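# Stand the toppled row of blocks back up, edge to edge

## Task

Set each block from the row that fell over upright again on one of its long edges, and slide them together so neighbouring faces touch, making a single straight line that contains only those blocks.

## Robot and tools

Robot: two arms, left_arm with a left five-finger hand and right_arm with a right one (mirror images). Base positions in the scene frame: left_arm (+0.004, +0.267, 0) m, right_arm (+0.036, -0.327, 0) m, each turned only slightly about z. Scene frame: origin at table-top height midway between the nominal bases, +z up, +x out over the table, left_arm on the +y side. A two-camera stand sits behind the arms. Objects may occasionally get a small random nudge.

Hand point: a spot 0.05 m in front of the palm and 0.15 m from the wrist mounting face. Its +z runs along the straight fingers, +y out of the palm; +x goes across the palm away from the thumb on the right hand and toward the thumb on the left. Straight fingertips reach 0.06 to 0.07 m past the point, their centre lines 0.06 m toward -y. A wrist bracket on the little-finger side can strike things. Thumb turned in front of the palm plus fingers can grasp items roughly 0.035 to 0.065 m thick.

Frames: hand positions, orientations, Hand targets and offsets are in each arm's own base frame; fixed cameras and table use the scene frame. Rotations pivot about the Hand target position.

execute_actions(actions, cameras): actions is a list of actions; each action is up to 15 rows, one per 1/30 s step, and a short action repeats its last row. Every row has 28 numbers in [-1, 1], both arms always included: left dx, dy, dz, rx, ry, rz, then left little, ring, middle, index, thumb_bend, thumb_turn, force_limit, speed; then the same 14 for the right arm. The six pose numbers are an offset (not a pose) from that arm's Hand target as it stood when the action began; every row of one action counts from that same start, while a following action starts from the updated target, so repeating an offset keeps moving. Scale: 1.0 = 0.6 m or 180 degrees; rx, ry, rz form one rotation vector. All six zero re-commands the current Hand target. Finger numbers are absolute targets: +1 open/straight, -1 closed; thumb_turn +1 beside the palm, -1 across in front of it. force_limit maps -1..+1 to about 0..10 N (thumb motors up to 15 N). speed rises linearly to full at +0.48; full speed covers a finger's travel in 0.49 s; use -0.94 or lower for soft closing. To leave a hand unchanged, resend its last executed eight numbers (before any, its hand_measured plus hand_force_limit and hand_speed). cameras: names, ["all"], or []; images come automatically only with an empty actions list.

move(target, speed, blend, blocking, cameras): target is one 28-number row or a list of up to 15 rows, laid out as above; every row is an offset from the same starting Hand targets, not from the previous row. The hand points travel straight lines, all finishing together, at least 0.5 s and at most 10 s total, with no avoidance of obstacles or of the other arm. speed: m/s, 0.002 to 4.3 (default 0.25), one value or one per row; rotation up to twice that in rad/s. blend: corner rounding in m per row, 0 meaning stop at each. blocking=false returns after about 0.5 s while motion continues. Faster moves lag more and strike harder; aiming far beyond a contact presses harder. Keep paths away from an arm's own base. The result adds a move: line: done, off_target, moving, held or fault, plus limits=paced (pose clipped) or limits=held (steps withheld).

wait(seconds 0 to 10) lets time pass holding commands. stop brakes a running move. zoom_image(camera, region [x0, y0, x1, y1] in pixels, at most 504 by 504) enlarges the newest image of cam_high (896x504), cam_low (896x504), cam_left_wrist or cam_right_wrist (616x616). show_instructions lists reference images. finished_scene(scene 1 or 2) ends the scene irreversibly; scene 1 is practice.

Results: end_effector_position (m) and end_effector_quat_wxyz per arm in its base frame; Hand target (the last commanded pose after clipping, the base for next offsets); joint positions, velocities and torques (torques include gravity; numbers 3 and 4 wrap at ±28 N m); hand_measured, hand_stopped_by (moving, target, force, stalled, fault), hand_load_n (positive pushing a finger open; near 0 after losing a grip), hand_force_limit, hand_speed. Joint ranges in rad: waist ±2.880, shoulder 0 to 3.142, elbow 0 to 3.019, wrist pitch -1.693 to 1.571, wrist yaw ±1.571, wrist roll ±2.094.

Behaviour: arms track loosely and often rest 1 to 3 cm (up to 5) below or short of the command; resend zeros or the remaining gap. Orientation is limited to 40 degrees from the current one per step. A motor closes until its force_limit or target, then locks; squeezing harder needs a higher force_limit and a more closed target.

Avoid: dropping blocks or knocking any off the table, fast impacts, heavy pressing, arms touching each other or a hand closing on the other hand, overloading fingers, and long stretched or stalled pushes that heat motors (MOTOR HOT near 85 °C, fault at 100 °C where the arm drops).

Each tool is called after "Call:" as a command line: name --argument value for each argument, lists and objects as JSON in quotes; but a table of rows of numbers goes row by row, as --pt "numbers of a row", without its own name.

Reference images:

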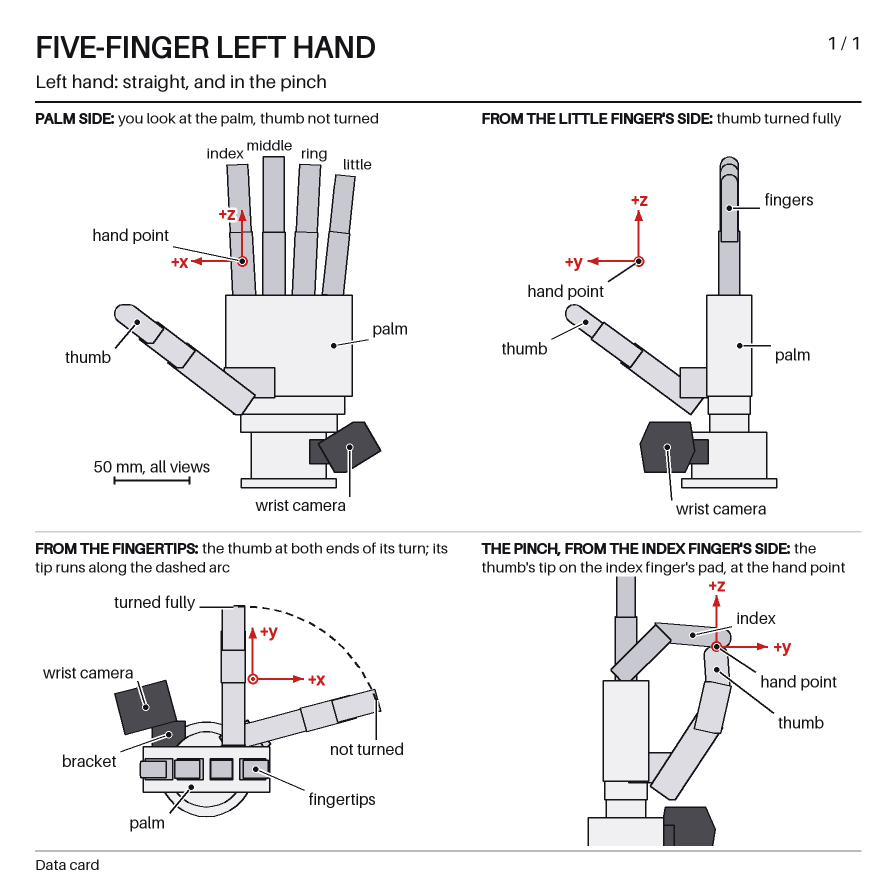

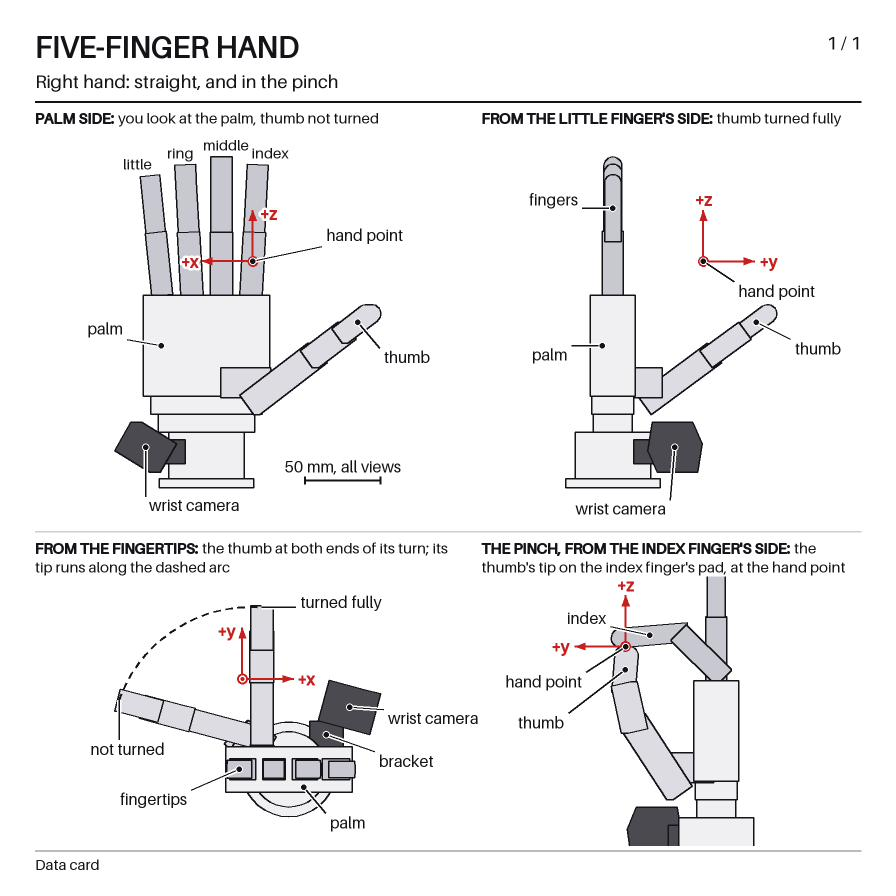

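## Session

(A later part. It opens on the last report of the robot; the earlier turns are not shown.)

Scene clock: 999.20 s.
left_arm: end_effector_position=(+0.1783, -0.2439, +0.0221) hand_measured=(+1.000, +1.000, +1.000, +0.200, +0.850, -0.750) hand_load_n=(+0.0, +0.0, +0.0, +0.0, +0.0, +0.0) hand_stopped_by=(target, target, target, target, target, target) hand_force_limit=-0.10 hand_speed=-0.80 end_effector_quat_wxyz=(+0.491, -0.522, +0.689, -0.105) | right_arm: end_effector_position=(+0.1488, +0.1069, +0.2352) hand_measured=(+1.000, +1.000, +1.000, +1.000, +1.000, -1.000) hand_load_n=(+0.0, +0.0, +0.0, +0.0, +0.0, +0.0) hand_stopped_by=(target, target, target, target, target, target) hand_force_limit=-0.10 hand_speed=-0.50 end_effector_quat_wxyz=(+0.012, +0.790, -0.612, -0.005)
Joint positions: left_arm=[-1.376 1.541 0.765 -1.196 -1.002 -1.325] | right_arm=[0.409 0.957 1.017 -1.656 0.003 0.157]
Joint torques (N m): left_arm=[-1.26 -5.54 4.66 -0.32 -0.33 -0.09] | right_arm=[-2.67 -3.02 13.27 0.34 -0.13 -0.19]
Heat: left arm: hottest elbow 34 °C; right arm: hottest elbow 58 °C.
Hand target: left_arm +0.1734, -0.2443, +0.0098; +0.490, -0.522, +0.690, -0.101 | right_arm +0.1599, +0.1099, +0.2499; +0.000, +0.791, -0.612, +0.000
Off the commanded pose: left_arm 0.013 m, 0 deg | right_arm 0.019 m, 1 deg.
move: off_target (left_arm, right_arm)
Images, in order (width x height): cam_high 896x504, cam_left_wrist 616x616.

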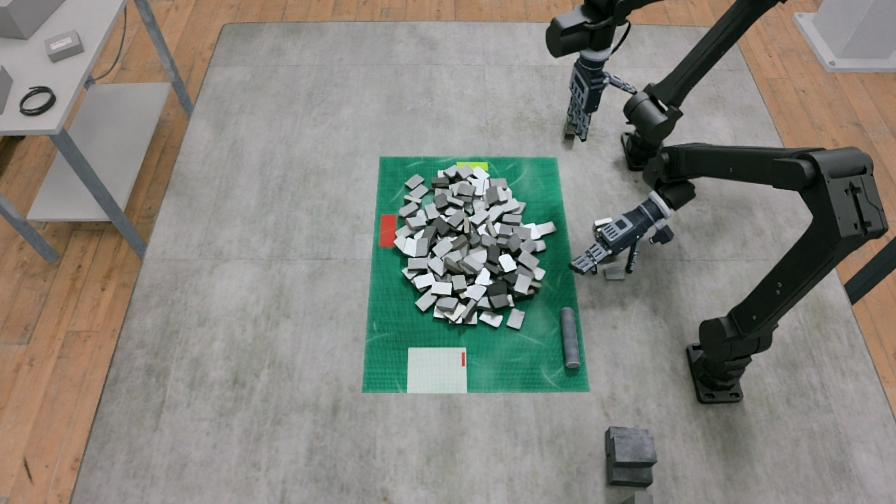

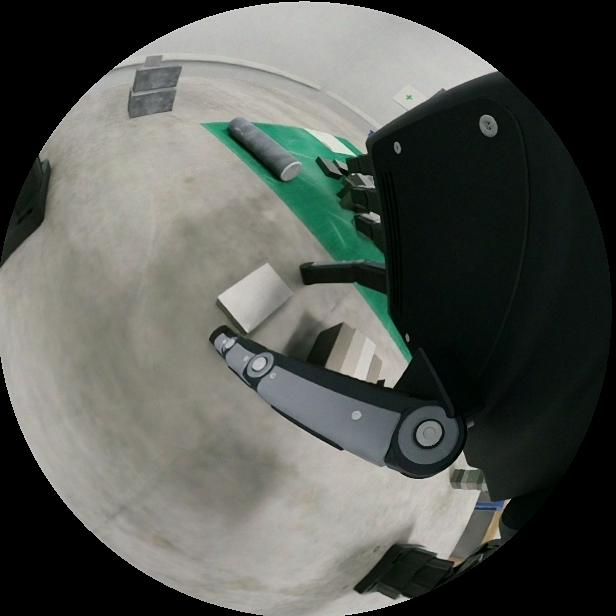

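Call:
move --pt "0 0 0.035 0 0 0 1 1 1 0.2 0.85 -0.75 -0.1 -0.8 0 0 0 0 0 0 1 1 1 1 1 -1 -0.1 -0.5" --pt "0 0 0.003 0 0 0 1 1 1 0.2 0.85 -0.75 -0.1 -0.8 0 0 0 0 0 0 1 1 1 1 1 -1 -0.1 -0.5" --speed 0.05 --cameras '["cam_left_wrist","cam_high"]'

Call:
zoom_image --camera "cam_left_wrist" --region '[186, 230, 376, 390]'

Call:
zoom_image --camera "cam_high" --region '[585, 252, 645, 292]'

Scene clock: 1008.90 s.
left_arm: end_effector_position=(+0.1760, -0.2401, +0.0221) hand_measured=(+1.000, +1.000, +1.000, +0.200, +0.850, -0.750) hand_load_n=(+0.0, +0.0, +0.0, -2.0, +0.0, +0.5) hand_stopped_by=(target, target, target, target, target, target) hand_force_limit=-0.10 hand_speed=-0.80 end_effector_quat_wxyz=(+0.492, -0.521, +0.690, -0.098) | right_arm: end_effector_position=(+0.1488, +0.1069, +0.2352) hand_measured=(+1.000, +1.000, +1.000, +1.000, +1.000, -1.000) hand_load_n=(+0.0, +0.0, +0.0, +0.0, +0.0, +0.0) hand_stopped_by=(target, target, target, target, target, target) hand_force_limit=-0.10 hand_speed=-0.50 end_effector_quat_wxyz=(+0.012, +0.790, -0.612, -0.005)
Joint positions: left_arm=[-1.378 1.541 0.763 -1.211 -0.996 -1.332] | right_arm=[0.409 0.957 1.017 -1.656 0.003 0.157]
Joint torques (N m): left_arm=[-1.44 -5.71 4.96 0.13 -0.58 -0.03] | right_arm=[-1.9 -3.43 13.27 0.13 -0.1 -0.18]
Heat: left arm: hottest elbow 33 °C; right arm: hottest elbow 58 °C.
Hand target: left_arm +0.1734, -0.2444, +0.0117; +0.490, -0.522, +0.690, -0.101 | right_arm +0.1599, +0.1099, +0.2499; +0.000, +0.791, -0.612, +0.000
Off the commanded pose: left_arm 0.012 m, 0 deg | right_arm 0.019 m, 1 deg.
move: off_target (left_arm, right_arm)
Images, in order (width x height): cam_high 896x504, cam_left_wrist 616x616.

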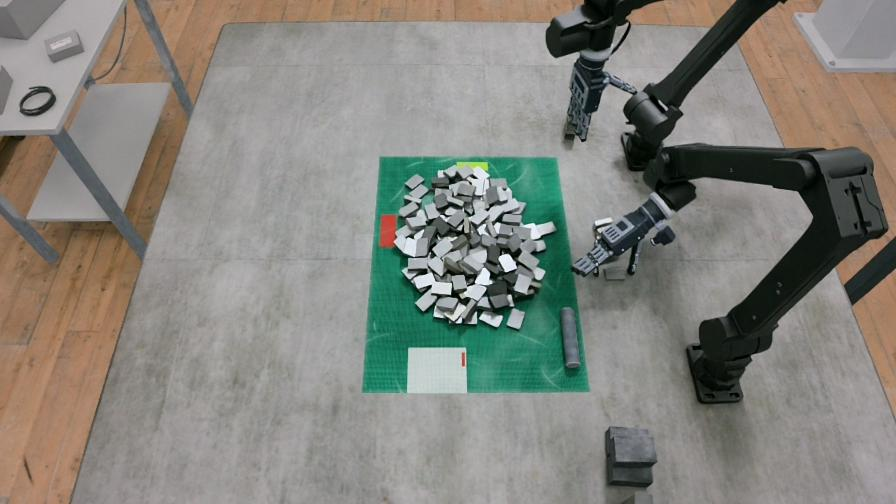

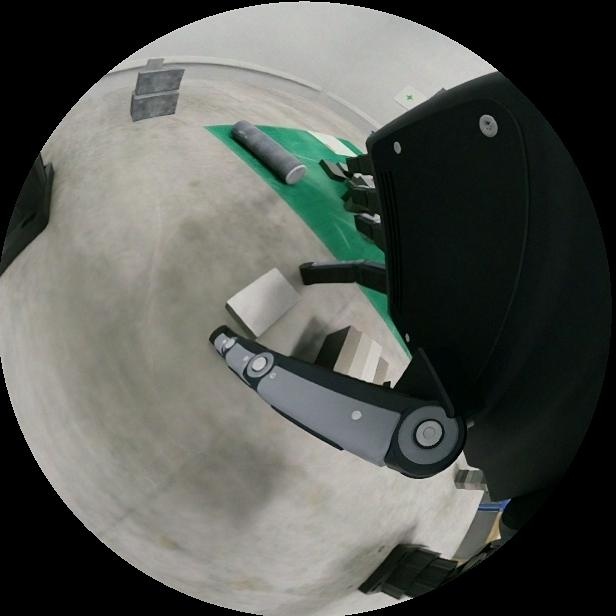

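Scaled by 2.653 from the camera's 616x616 image, which has a finer 880x880 frame.

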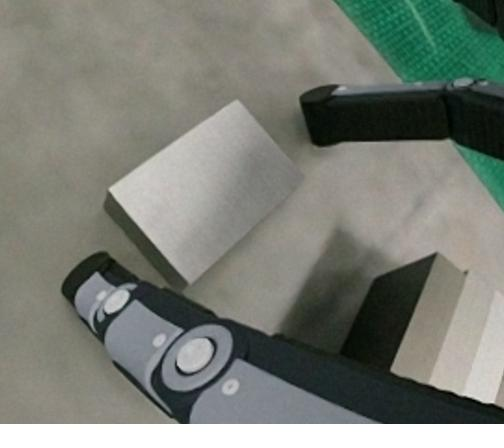

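Scaled by 8.400 from the camera's 896x504 image, which has a finer 1280x720 frame.

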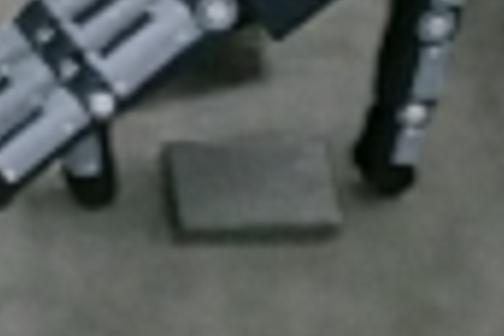

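Call:
move --pt "0 0 0.006 0 0 0 1 1 1 0.2 0.85 -0.75 -0.1 -0.8 0 0 0 0 0 0 1 1 1 1 1 -1 -0.1 -0.5" --pt "0 0 0.006 0 0 0 1 1 1 -0.4 0.85 -0.75 -0.1 -0.9 0 0 0 0 0 0 1 1 1 1 1 -1 -0.1 -0.5" --speed 0.03 --cameras '["cam_left_wrist","cam_high"]'

Call:
zoom_image --camera "cam_left_wrist" --region '[186, 230, 376, 390]'

Call:
zoom_image --camera "cam_high" --region '[585, 252, 645, 292]'

Scene clock: 1038.30 s.
left_arm: end_effector_position=(+0.1764, -0.2414, +0.0216) hand_measured=(+1.000, +1.000, +1.000, -0.170, +0.852, -0.750) hand_load_n=(+0.0, +0.0, +0.0, +5.5, +4.5, -1.5) hand_stopped_by=(target, target, target, force, target, target) hand_force_limit=-0.10 hand_speed=-0.90 end_effector_quat_wxyz=(+0.491, -0.523, +0.689, -0.101) | right_arm: end_effector_position=(+0.1488, +0.1069, +0.2352) hand_measured=(+1.000, +1.000, +1.000, +1.000, +1.000, -1.000) hand_load_n=(+0.0, +0.0, +0.0, +0.0, +0.0, +0.0) hand_stopped_by=(target, target, target, target, target, target) hand_force_limit=-0.10 hand_speed=-0.50 end_effector_quat_wxyz=(+0.012, +0.790, -0.612, -0.005)
Joint positions: left_arm=[-1.378 1.541 0.763 -1.205 -0.997 -1.332] | right_arm=[0.409 0.957 1.017 -1.656 0.003 0.157]
Joint torques (N m): left_arm=[-1.14 -6.24 5.27 -0.64 -0.56 -0.02] | right_arm=[-1.73 -3.9 13.23 0.12 -0.05 -0.22]
Heat: left arm: hottest elbow 32 °C; right arm: hottest elbow 59 °C.
Hand target: left_arm +0.1734, -0.2444, +0.0152; +0.490, -0.522, +0.690, -0.101 | right_arm +0.1599, +0.1099, +0.2499; +0.000, +0.791, -0.612, +0.000
Off the commanded pose: left_arm 0.008 m, 0 deg | right_arm 0.019 m, 1 deg.
move: off_target (right_arm)
Images, in order (width x height): cam_high 896x504, cam_left_wrist 616x616.

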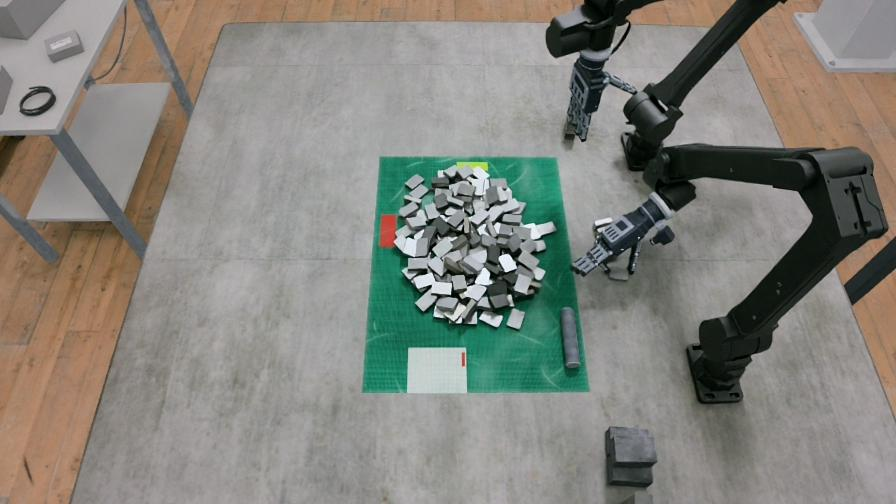

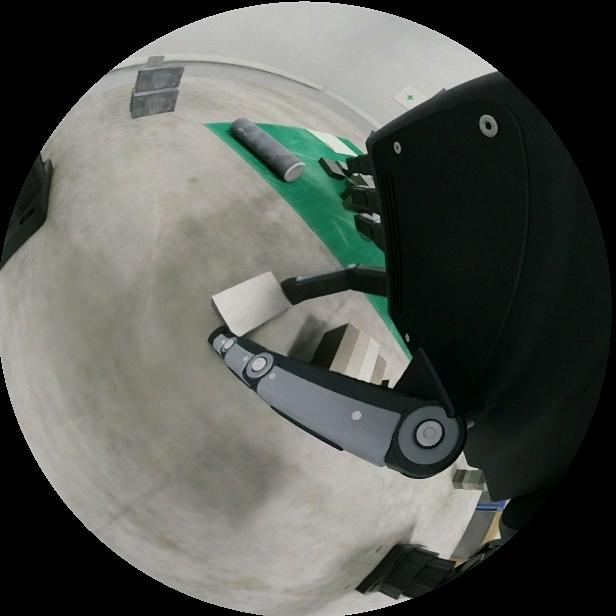

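Scaled by 2.653 from the camera's 616x616 image, which has a finer 880x880 frame.

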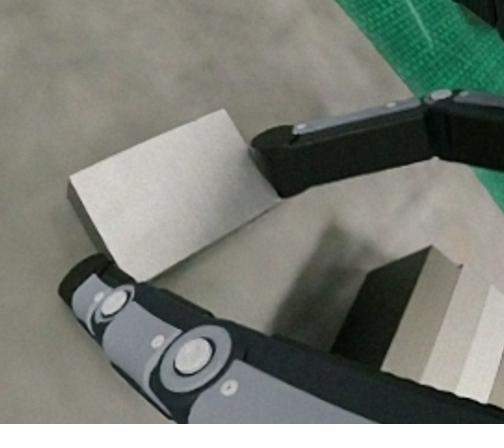

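Scaled by 8.400 from the camera's 896x504 image, which has a finer 1280x720 frame.

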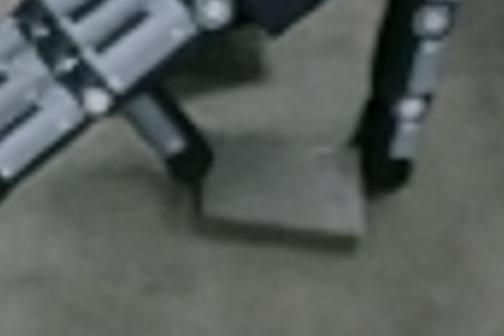

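Call:
move --target '[0,0,0.075,0,0,0,1,1,1,-0.4,0.85,-0.75,-0.1,-0.9,0,0,0,0,0,0,1,1,1,1,1,-1,-0.1,-0.5]' --speed 0.04 --cameras '["cam_left_wrist","cam_high"]'

Call:
zoom_image --camera "cam_left_wrist" --region '[186, 230, 376, 390]'

Call:
zoom_image --camera "cam_high" --region '[585, 252, 645, 292]'

Scene clock: 1052.83 s.
left_arm: end_effector_position=(+0.1734, -0.2293, +0.0501) hand_measured=(+1.000, +1.000, +1.000, -0.170, +0.850, -0.750) hand_load_n=(+0.0, +0.0, +0.0, +0.0, +0.0, +0.0) hand_stopped_by=(target, target, target, force, target, target) hand_force_limit=-0.10 hand_speed=-0.90 end_effector_quat_wxyz=(+0.498, -0.513, +0.694, -0.083) | right_arm: end_effector_position=(+0.1488, +0.1069, +0.2352) hand_measured=(+1.000, +1.000, +1.000, +1.000, +1.000, -1.000) hand_load_n=(+0.0, +0.0, +0.0, +0.0, +0.0, +0.0) hand_stopped_by=(target, target, target, target, target, target) hand_force_limit=-0.10 hand_speed=-0.50 end_effector_quat_wxyz=(+0.012, +0.790, -0.612, -0.005)
Joint positions: left_arm=[-1.378 1.481 0.782 -1.328 -0.993 -1.332] | right_arm=[0.409 0.957 1.017 -1.656 0.003 0.157]
Joint torques (N m): left_arm=[-1.08 -8.18 7.97 -1.43 -0.72 -0.01] | right_arm=[-1.9 -3.49 13.31 0.2 -0.04 -0.18]
Heat: left arm: hottest elbow 32 °C; right arm: hottest elbow 59 °C.
Hand target: left_arm +0.1734, -0.2443, +0.0601; +0.490, -0.522, +0.690, -0.101 | right_arm +0.1599, +0.1099, +0.2499; +0.000, +0.791, -0.612, +0.000
Off the commanded pose: left_arm 0.018 m, 3 deg | right_arm 0.019 m, 1 deg.
move: off_target (left_arm, right_arm)
Images, in order (width x height): cam_high 896x504, cam_left_wrist 616x616.

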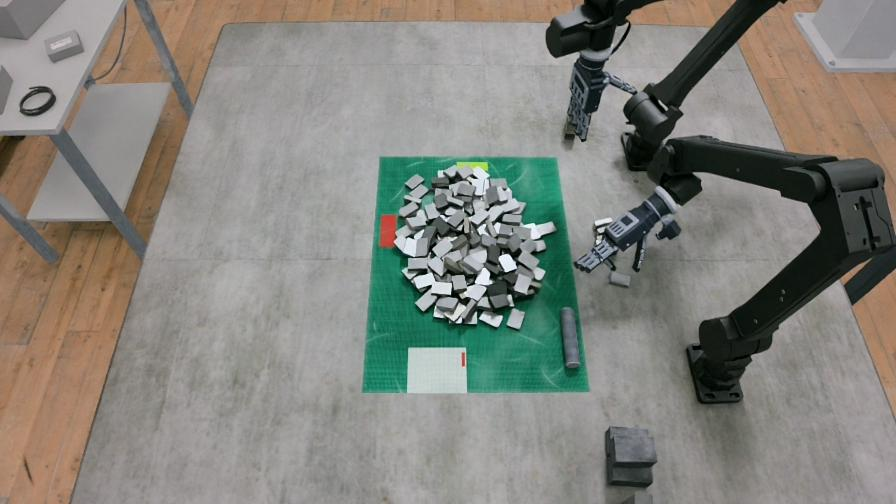

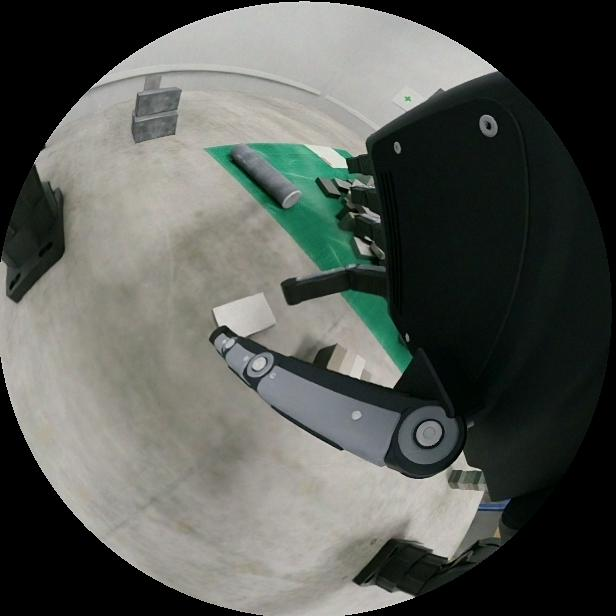

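Scaled by 2.653 from the camera's 616x616 image, which has a finer 880x880 frame.

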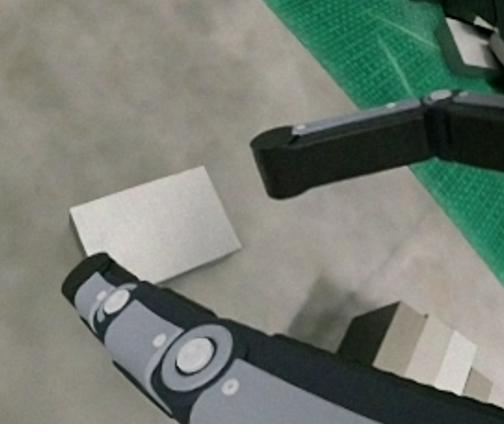

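Scaled by 8.400 from the camera's 896x504 image, which has a finer 1280x720 frame.

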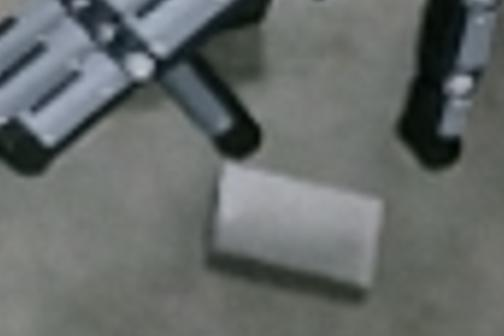

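Call:
move --target '[-0.003,0.022,-0.02,0,0,-0.0556,1,1,1,0.2,0.85,-0.75,-0.1,-0.8,0,0,0,0,0,0,1,1,1,1,1,-1,-0.1,-0.5]' --speed 0.06 --cameras '["cam_left_wrist","cam_high"]'

Call:
zoom_image --camera "cam_left_wrist" --region '[186, 230, 376, 390]'

Call:
zoom_image --camera "cam_high" --region '[585, 252, 645, 292]'

Scene clock: 1107.03 s.
left_arm: end_effector_position=(+0.1737, -0.2285, +0.0453) hand_measured=(+1.000, +1.000, +1.000, +0.200, +0.850, -0.750) hand_load_n=(+0.0, +0.0, +0.0, +0.0, +0.0, +0.0) hand_stopped_by=(target, target, target, target, target, target) hand_force_limit=-0.10 hand_speed=-0.80 end_effector_quat_wxyz=(+0.483, -0.465, +0.730, -0.136) | right_arm: end_effector_position=(+0.1488, +0.1069, +0.2352) hand_measured=(+1.000, +1.000, +1.000, +1.000, +1.000, -1.000) hand_load_n=(+0.0, +0.0, +0.0, +0.0, -0.5, +0.0) hand_stopped_by=(target, target, target, target, target, target) hand_force_limit=-0.10 hand_speed=-0.50 end_effector_quat_wxyz=(+0.012, +0.790, -0.612, -0.005)
Joint positions: left_arm=[-1.401 1.363 0.669 -1.087 -1.038 -1.084] | right_arm=[0.409 0.957 1.017 -1.656 0.003 0.157]
Joint torques (N m): left_arm=[-1.08 -7.06 5.71 -0.34 -0.92 0.24] | right_arm=[-2.14 -4.19 13.31 0.06 -0.07 -0.18]
Heat: left arm: hottest elbow 34 °C; right arm: hottest elbow 60 °C.
Hand target: left_arm +0.1717, -0.2311, +0.0482; +0.480, -0.460, +0.733, -0.143 | right_arm +0.1599, +0.1099, +0.2499; +0.000, +0.791, -0.612, +0.000
Off the commanded pose: left_arm 0.004 m, 1 deg | right_arm 0.019 m, 1 deg.
move: off_target (right_arm)
Images, in order (width x height): cam_high 896x504, cam_left_wrist 616x616.

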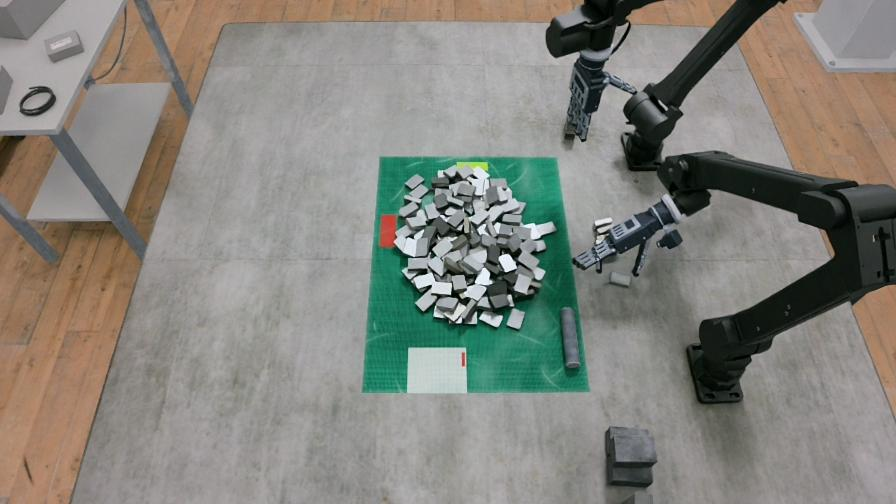

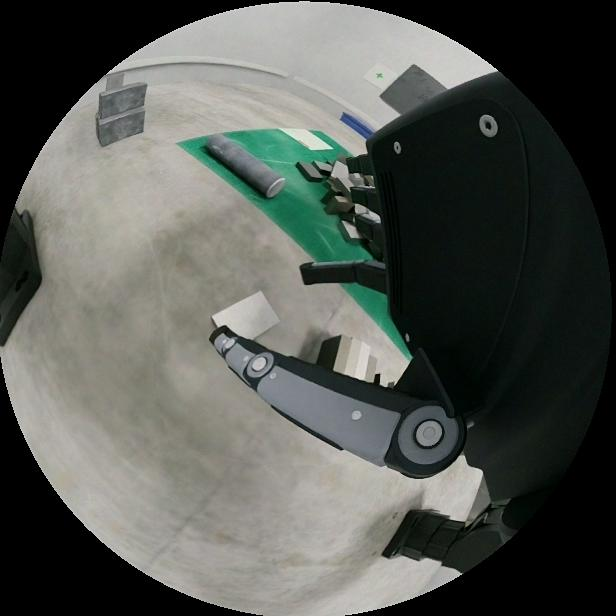

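Scaled by 2.653 from the camera's 616x616 image, which has a finer 880x880 frame.

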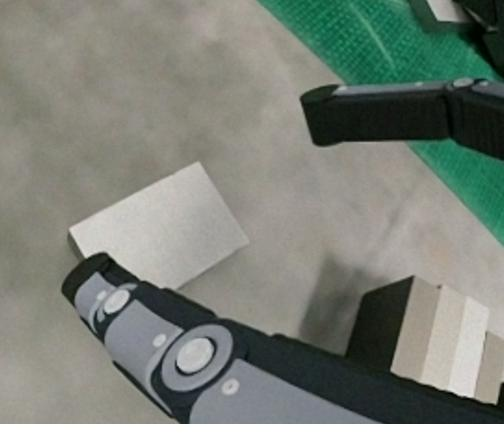

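Scaled by 8.400 from the camera's 896x504 image, which has a finer 1280x720 frame.

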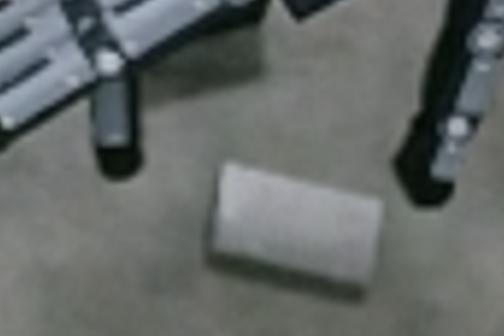

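Call:
move --pt "-0.0085 0.006 0 0 0 0 1 1 1 0.2 0.85 -0.75 -0.1 -0.8 0 0 0 0 0 0 1 1 1 1 1 -1 -0.1 -0.5" --pt "-0.0085 0.006 -0.032 0 0 0 1 1 1 0.2 0.85 -0.75 -0.1 -0.8 0 0 0 0 0 0 1 1 1 1 1 -1 -0.1 -0.5" --speed 0.04 --cameras '["cam_left_wrist","cam_high"]'

Call:
zoom_image --camera "cam_left_wrist" --region '[186, 230, 376, 390]'

Call:
zoom_image --camera "cam_high" --region '[585, 252, 645, 292]'

Scene clock: 1126.53 s.
left_arm: end_effector_position=(+0.1693, -0.2258, +0.0346) hand_measured=(+1.000, +1.000, +1.000, +0.200, +0.850, -0.750) hand_load_n=(+0.0, +0.0, +0.0, +0.0, +0.0, +0.5) hand_stopped_by=(target, target, target, target, target, target) hand_force_limit=-0.10 hand_speed=-0.80 end_effector_quat_wxyz=(+0.480, -0.461, +0.732, -0.143) | right_arm: end_effector_position=(+0.1488, +0.1069, +0.2352) hand_measured=(+1.000, +1.000, +1.000, +1.000, +1.000, -1.000) hand_load_n=(+0.0, +0.0, +0.0, +0.0, +0.0, +0.0) hand_stopped_by=(target, target, target, target, target, target) hand_force_limit=-0.10 hand_speed=-0.50 end_effector_quat_wxyz=(+0.012, +0.790, -0.612, -0.005)
Joint positions: left_arm=[-1.416 1.367 0.637 -1.044 -1.037 -1.085] | right_arm=[0.409 0.957 1.017 -1.656 0.003 0.157]
Joint torques (N m): left_arm=[-1.14 -4.6 5.57 -0.39 -0.78 -0.03] | right_arm=[-1.73 -3.72 13.41 0.02 -0.1 -0.16]
Heat: left arm: hottest elbow 33 °C; right arm: hottest elbow 60 °C.
Hand target: left_arm +0.1665, -0.2276, +0.0290; +0.480, -0.460, +0.733, -0.143 | right_arm +0.1599, +0.1099, +0.2499; +0.000, +0.791, -0.612, +0.000
Off the commanded pose: left_arm 0.006 m, 0 deg | right_arm 0.019 m, 1 deg.
move: off_target (right_arm)
Images, in order (width x height): cam_high 896x504, cam_left_wrist 616x616.

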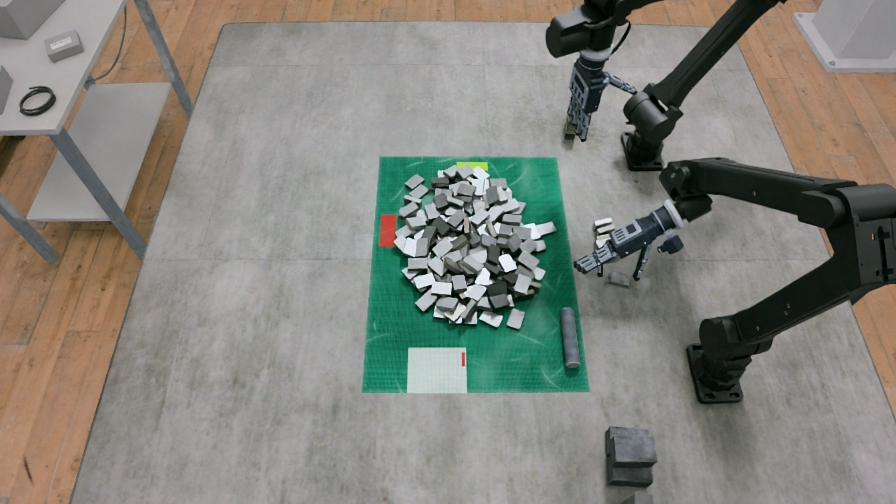

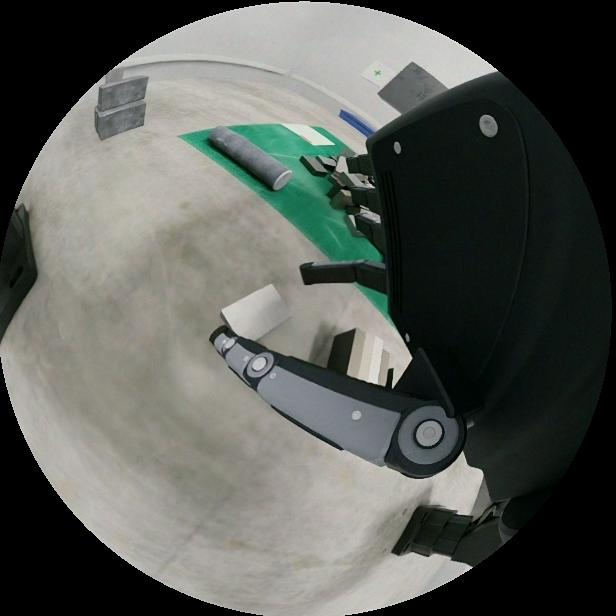

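Scaled by 2.653 from the camera's 616x616 image, which has a finer 880x880 frame.

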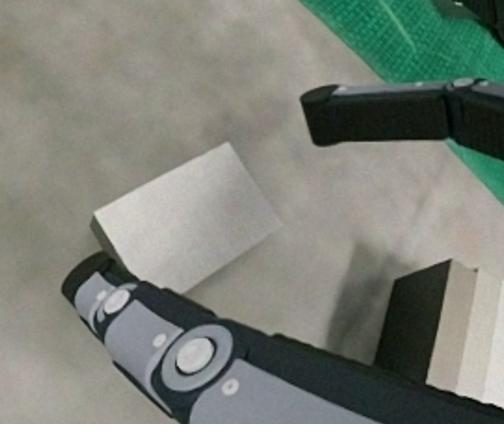

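Scaled by 8.400 from the camera's 896x504 image, which has a finer 1280x720 frame.

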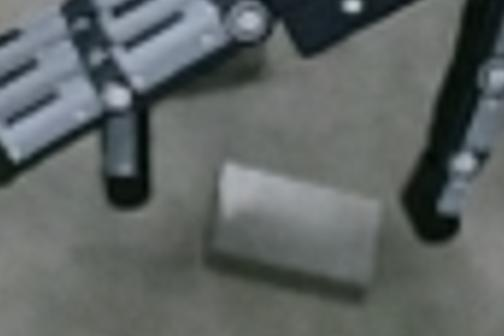

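Call:
move --target '[0,0,-0.02,0,0,0,1,1,1,0.2,0.85,-0.75,-0.1,-0.8,0,0,0,0,0,0,1,1,1,1,1,-1,-0.1,-0.5]' --speed 0.04 --cameras '["cam_left_wrist","cam_high"]'

Call:
zoom_image --camera "cam_left_wrist" --region '[186, 230, 376, 390]'

Call:
zoom_image --camera "cam_high" --region '[585, 252, 645, 292]'

Scene clock: 1137.27 s.
left_arm: end_effector_position=(+0.1693, -0.2260, +0.0231) hand_measured=(+1.000, +1.000, +1.000, +0.200, +0.850, -0.750) hand_load_n=(-0.5, +0.0, +0.0, +0.0, +0.0, +0.0) hand_stopped_by=(target, target, target, target, target, target) hand_force_limit=-0.10 hand_speed=-0.80 end_effector_quat_wxyz=(+0.480, -0.461, +0.732, -0.143) | right_arm: end_effector_position=(+0.1488, +0.1069, +0.2352) hand_measured=(+1.000, +1.000, +1.000, +1.000, +1.000, -1.000) hand_load_n=(+0.0, +0.0, +0.0, +0.0, +0.0, +0.0) hand_stopped_by=(target, target, target, target, target, target) hand_force_limit=-0.10 hand_speed=-0.50 end_effector_quat_wxyz=(+0.012, +0.790, -0.612, -0.005)
Joint positions: left_arm=[-1.416 1.395 0.624 -1.002 -1.037 -1.085] | right_arm=[0.409 0.957 1.017 -1.656 0.003 0.157]
Joint torques (N m): left_arm=[-1.2 -4.66 5.29 -0.27 -0.78 -0.03] | right_arm=[-1.61 -3.55 13.26 -0.06 -0.07 -0.16]
Heat: left arm: hottest elbow 33 °C; right arm: hottest elbow 60 °C.
Hand target: left_arm +0.1665, -0.2276, +0.0171; +0.480, -0.460, +0.733, -0.143 | right_arm +0.1599, +0.1099, +0.2499; +0.000, +0.791, -0.612, +0.000
Off the commanded pose: left_arm 0.007 m, 0 deg | right_arm 0.019 m, 1 deg.
move: off_target (right_arm)
Images, in order (width x height): cam_high 896x504, cam_left_wrist 616x616.

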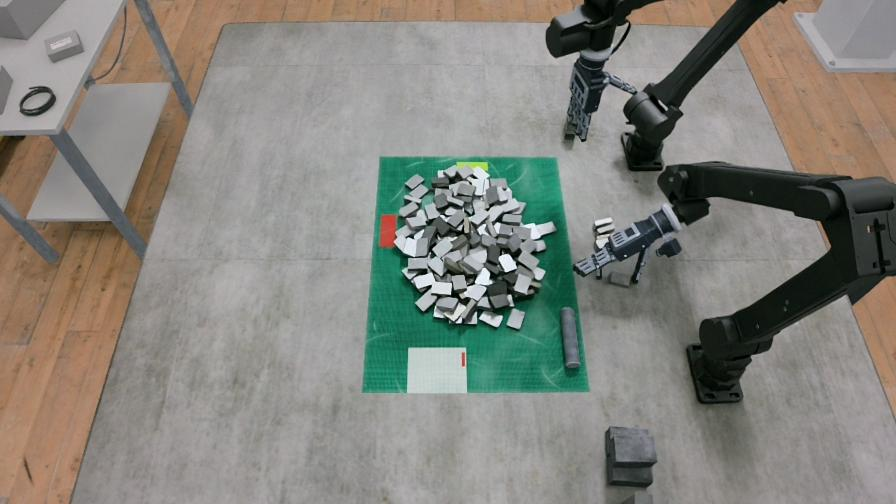

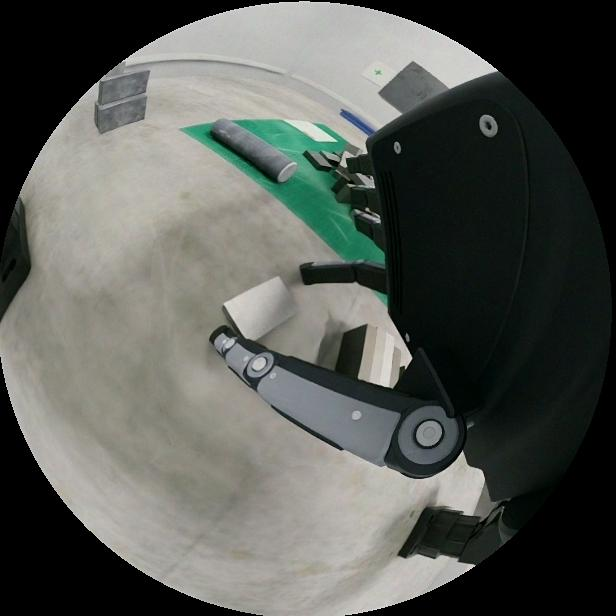

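Scaled by 2.653 from the camera's 616x616 image, which has a finer 880x880 frame.

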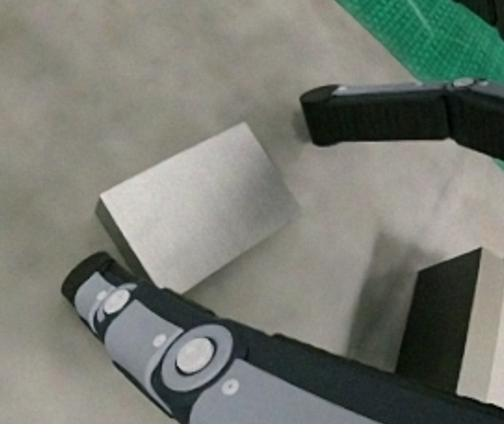

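Scaled by 8.400 from the camera's 896x504 image, which has a finer 1280x720 frame.

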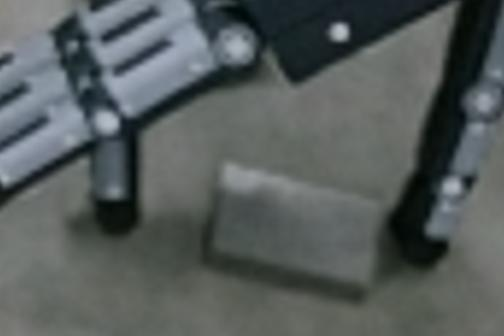

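Call:
move --pt "0 -0.010 0.02 0 0 0 1 1 1 0.2 0.85 -0.75 -0.1 -0.8 0 0 0 0 0 0 1 1 1 1 1 -1 -0.1 -0.5" --pt "0 -0.010 0 0 0 0 1 1 1 0.2 0.85 -0.75 -0.1 -0.8 0 0 0 0 0 0 1 1 1 1 1 -1 -0.1 -0.5" --speed 0.04 --cameras '["cam_left_wrist","cam_high"]'

Call:
zoom_image --camera "cam_high" --region '[585, 252, 645, 292]'

Call:
zoom_image --camera "cam_left_wrist" --region '[186, 230, 376, 390]'

Scene clock: 1163.57 s.
left_arm: end_effector_position=(+0.1684, -0.2228, +0.0222) hand_measured=(+1.000, +1.000, +1.000, +0.200, +0.850, -0.750) hand_load_n=(+0.0, +0.0, +0.0, -1.0, +0.0, +0.5) hand_stopped_by=(target, target, target, target, target, target) hand_force_limit=-0.10 hand_speed=-0.80 end_effector_quat_wxyz=(+0.485, -0.456, +0.734, -0.136) | right_arm: end_effector_position=(+0.1488, +0.1069, +0.2352) hand_measured=(+1.000, +1.000, +1.000, +1.000, +1.000, -1.000) hand_load_n=(+0.0, +0.0, +0.0, +0.0, -0.5, +0.0) hand_stopped_by=(target, target, target, target, target, target) hand_force_limit=-0.10 hand_speed=-0.50 end_effector_quat_wxyz=(+0.012, +0.790, -0.612, -0.005)
Joint positions: left_arm=[-1.42 1.404 0.624 -1.017 -1.041 -1.09] | right_arm=[0.409 0.957 1.017 -1.656 0.003 0.157]
Joint torques (N m): left_arm=[-1.08 -4.19 6.57 0.06 -0.58 -0.05] | right_arm=[-1.67 -3.19 13.33 0.23 -0.08 -0.2]
Heat: left arm: hottest elbow 32 °C; right arm: hottest elbow 60 °C.
Hand target: left_arm +0.1665, -0.2337, +0.0170; +0.480, -0.460, +0.733, -0.143 | right_arm +0.1599, +0.1099, +0.2499; +0.000, +0.791, -0.612, +0.000
Off the commanded pose: left_arm 0.012 m, 1 deg | right_arm 0.019 m, 1 deg.
move: off_target (left_arm, right_arm)
Images, in order (width x height): cam_high 896x504, cam_left_wrist 616x616.

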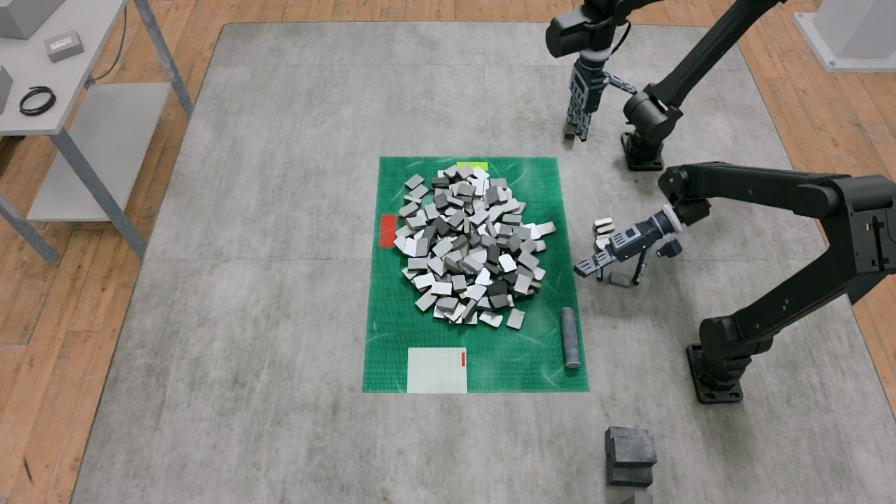

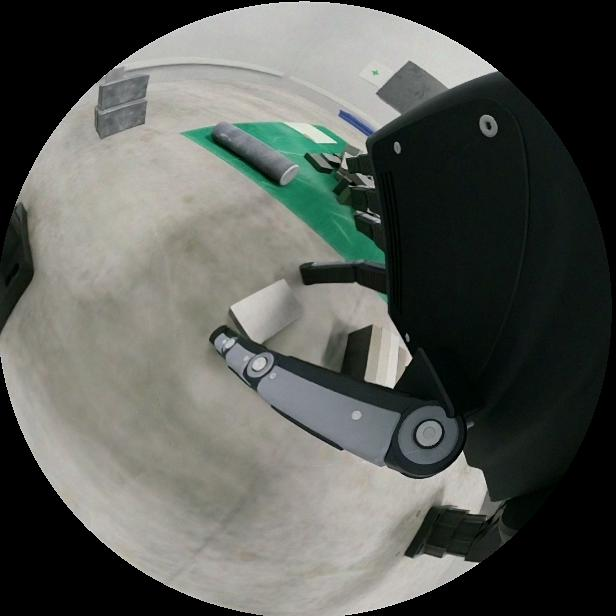

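Scaled by 8.400 from the camera's 896x504 image, which has a finer 1280x720 frame.

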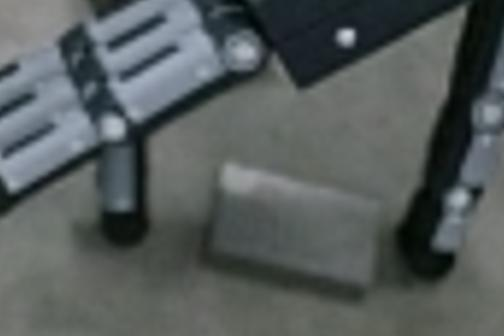

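Scaled by 2.653 from the camera's 616x616 image, which has a finer 880x880 frame.

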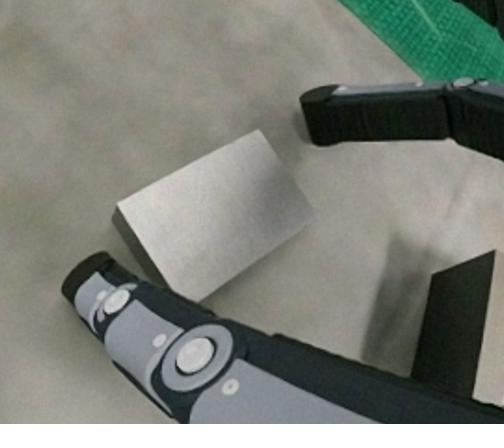

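Call:
move --pt "0 -0.024 0.0633 0 0 0 1 1 1 0.2 0.85 -0.75 -0.1 -0.8 0 0 0 0 0 0 1 1 1 1 1 -1 -0.1 -0.5" --pt "0 0.004 0.0633 0 0 0 1 1 1 0.2 0.85 -0.75 -0.1 -0.8 0 0 0 0 0 0 1 1 1 1 1 -1 -0.1 -0.5" --pt "0 0.004 0 0 0 0 1 1 1 0.2 0.85 -0.75 -0.1 -0.8 0 0 0 0 0 0 1 1 1 1 1 -1 -0.1 -0.5" --speed 0.05 --cameras '["cam_left_wrist","cam_high"]'

Call:
zoom_image --camera "cam_high" --region '[585, 252, 645, 292]'

Call:
zoom_image --camera "cam_left_wrist" --region '[186, 230, 376, 390]'

Scene clock: 1174.23 s.
left_arm: end_effector_position=(+0.1676, -0.2309, +0.0227) hand_measured=(+1.000, +1.000, +1.000, +0.200, +0.850, -0.750) hand_load_n=(+0.0, +0.0, +0.0, -0.5, +0.0, +0.0) hand_stopped_by=(target, target, target, target, target, target) hand_force_limit=-0.10 hand_speed=-0.80 end_effector_quat_wxyz=(+0.479, -0.463, +0.732, -0.146) | right_arm: end_effector_position=(+0.1488, +0.1069, +0.2352) hand_measured=(+1.000, +1.000, +1.000, +1.000, +1.000, -1.000) hand_load_n=(+0.0, -0.5, +0.0, +0.0, -0.5, +0.0) hand_stopped_by=(target, target, target, target, target, target) hand_force_limit=-0.10 hand_speed=-0.50 end_effector_quat_wxyz=(+0.012, +0.790, -0.612, -0.005)
Joint positions: left_arm=[-1.425 1.406 0.634 -1.007 -1.036 -1.1] | right_arm=[0.409 0.957 1.017 -1.656 0.003 0.157]
Joint torques (N m): left_arm=[-0.62 -4.72 5.31 -0.2 -0.82 0.08] | right_arm=[-2.08 -3.72 13.49 0.17 -0.02 -0.15]
Heat: left arm: hottest elbow 32 °C; right arm: hottest elbow 60 °C.
Hand target: left_arm +0.1665, -0.2311, +0.0169; +0.480, -0.460, +0.733, -0.143 | right_arm +0.1599, +0.1099, +0.2499; +0.000, +0.791, -0.612, +0.000
Off the commanded pose: left_arm 0.006 m, 0 deg | right_arm 0.019 m, 1 deg.
move: off_target (right_arm)
Images, in order (width x height): cam_high 896x504, cam_left_wrist 616x616.

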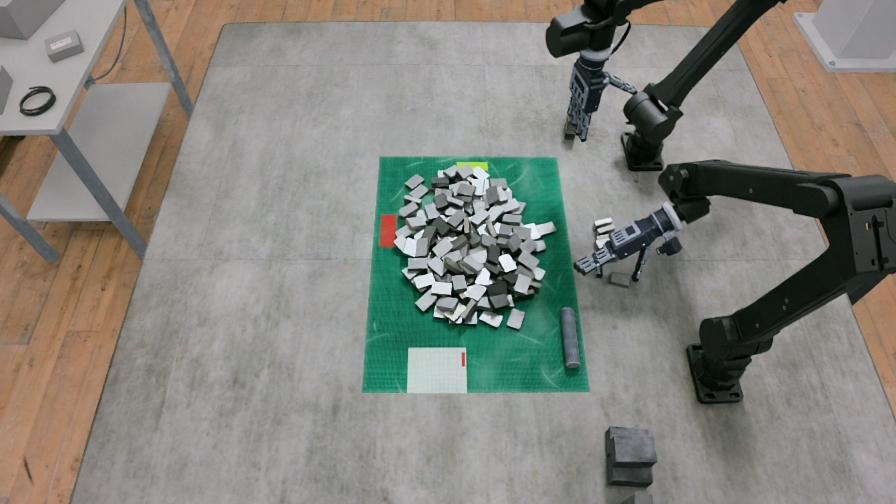

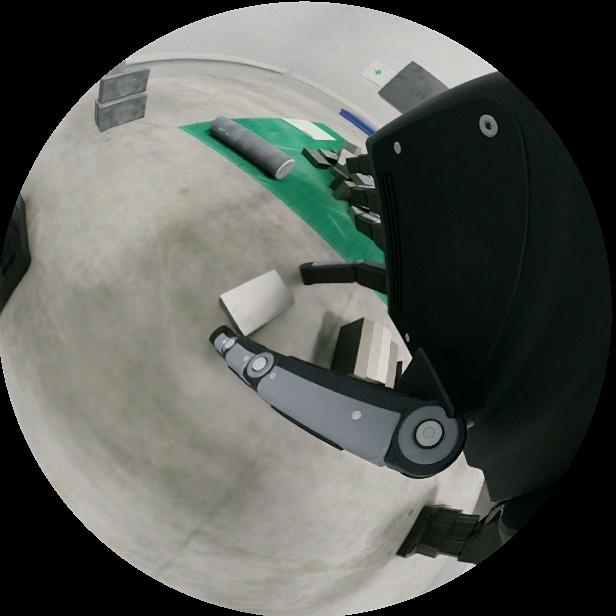

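Scaled by 8.400 from the camera's 896x504 image, which has a finer 1280x720 frame.

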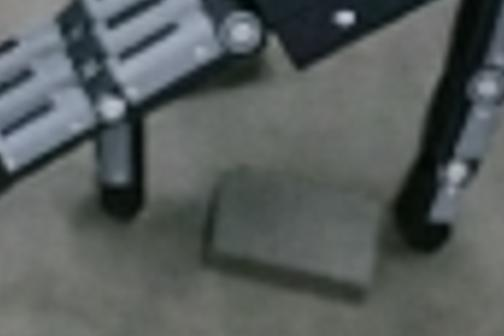

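Scaled by 2.653 from the camera's 616x616 image, which has a finer 880x880 frame.

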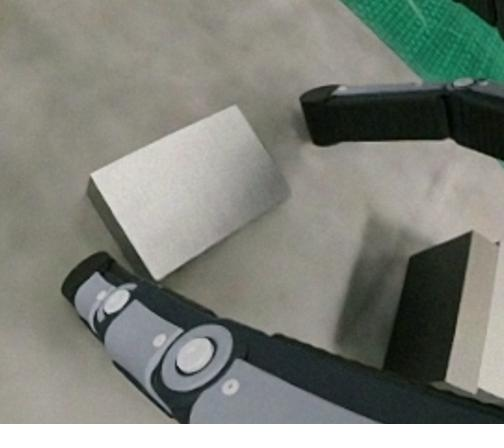

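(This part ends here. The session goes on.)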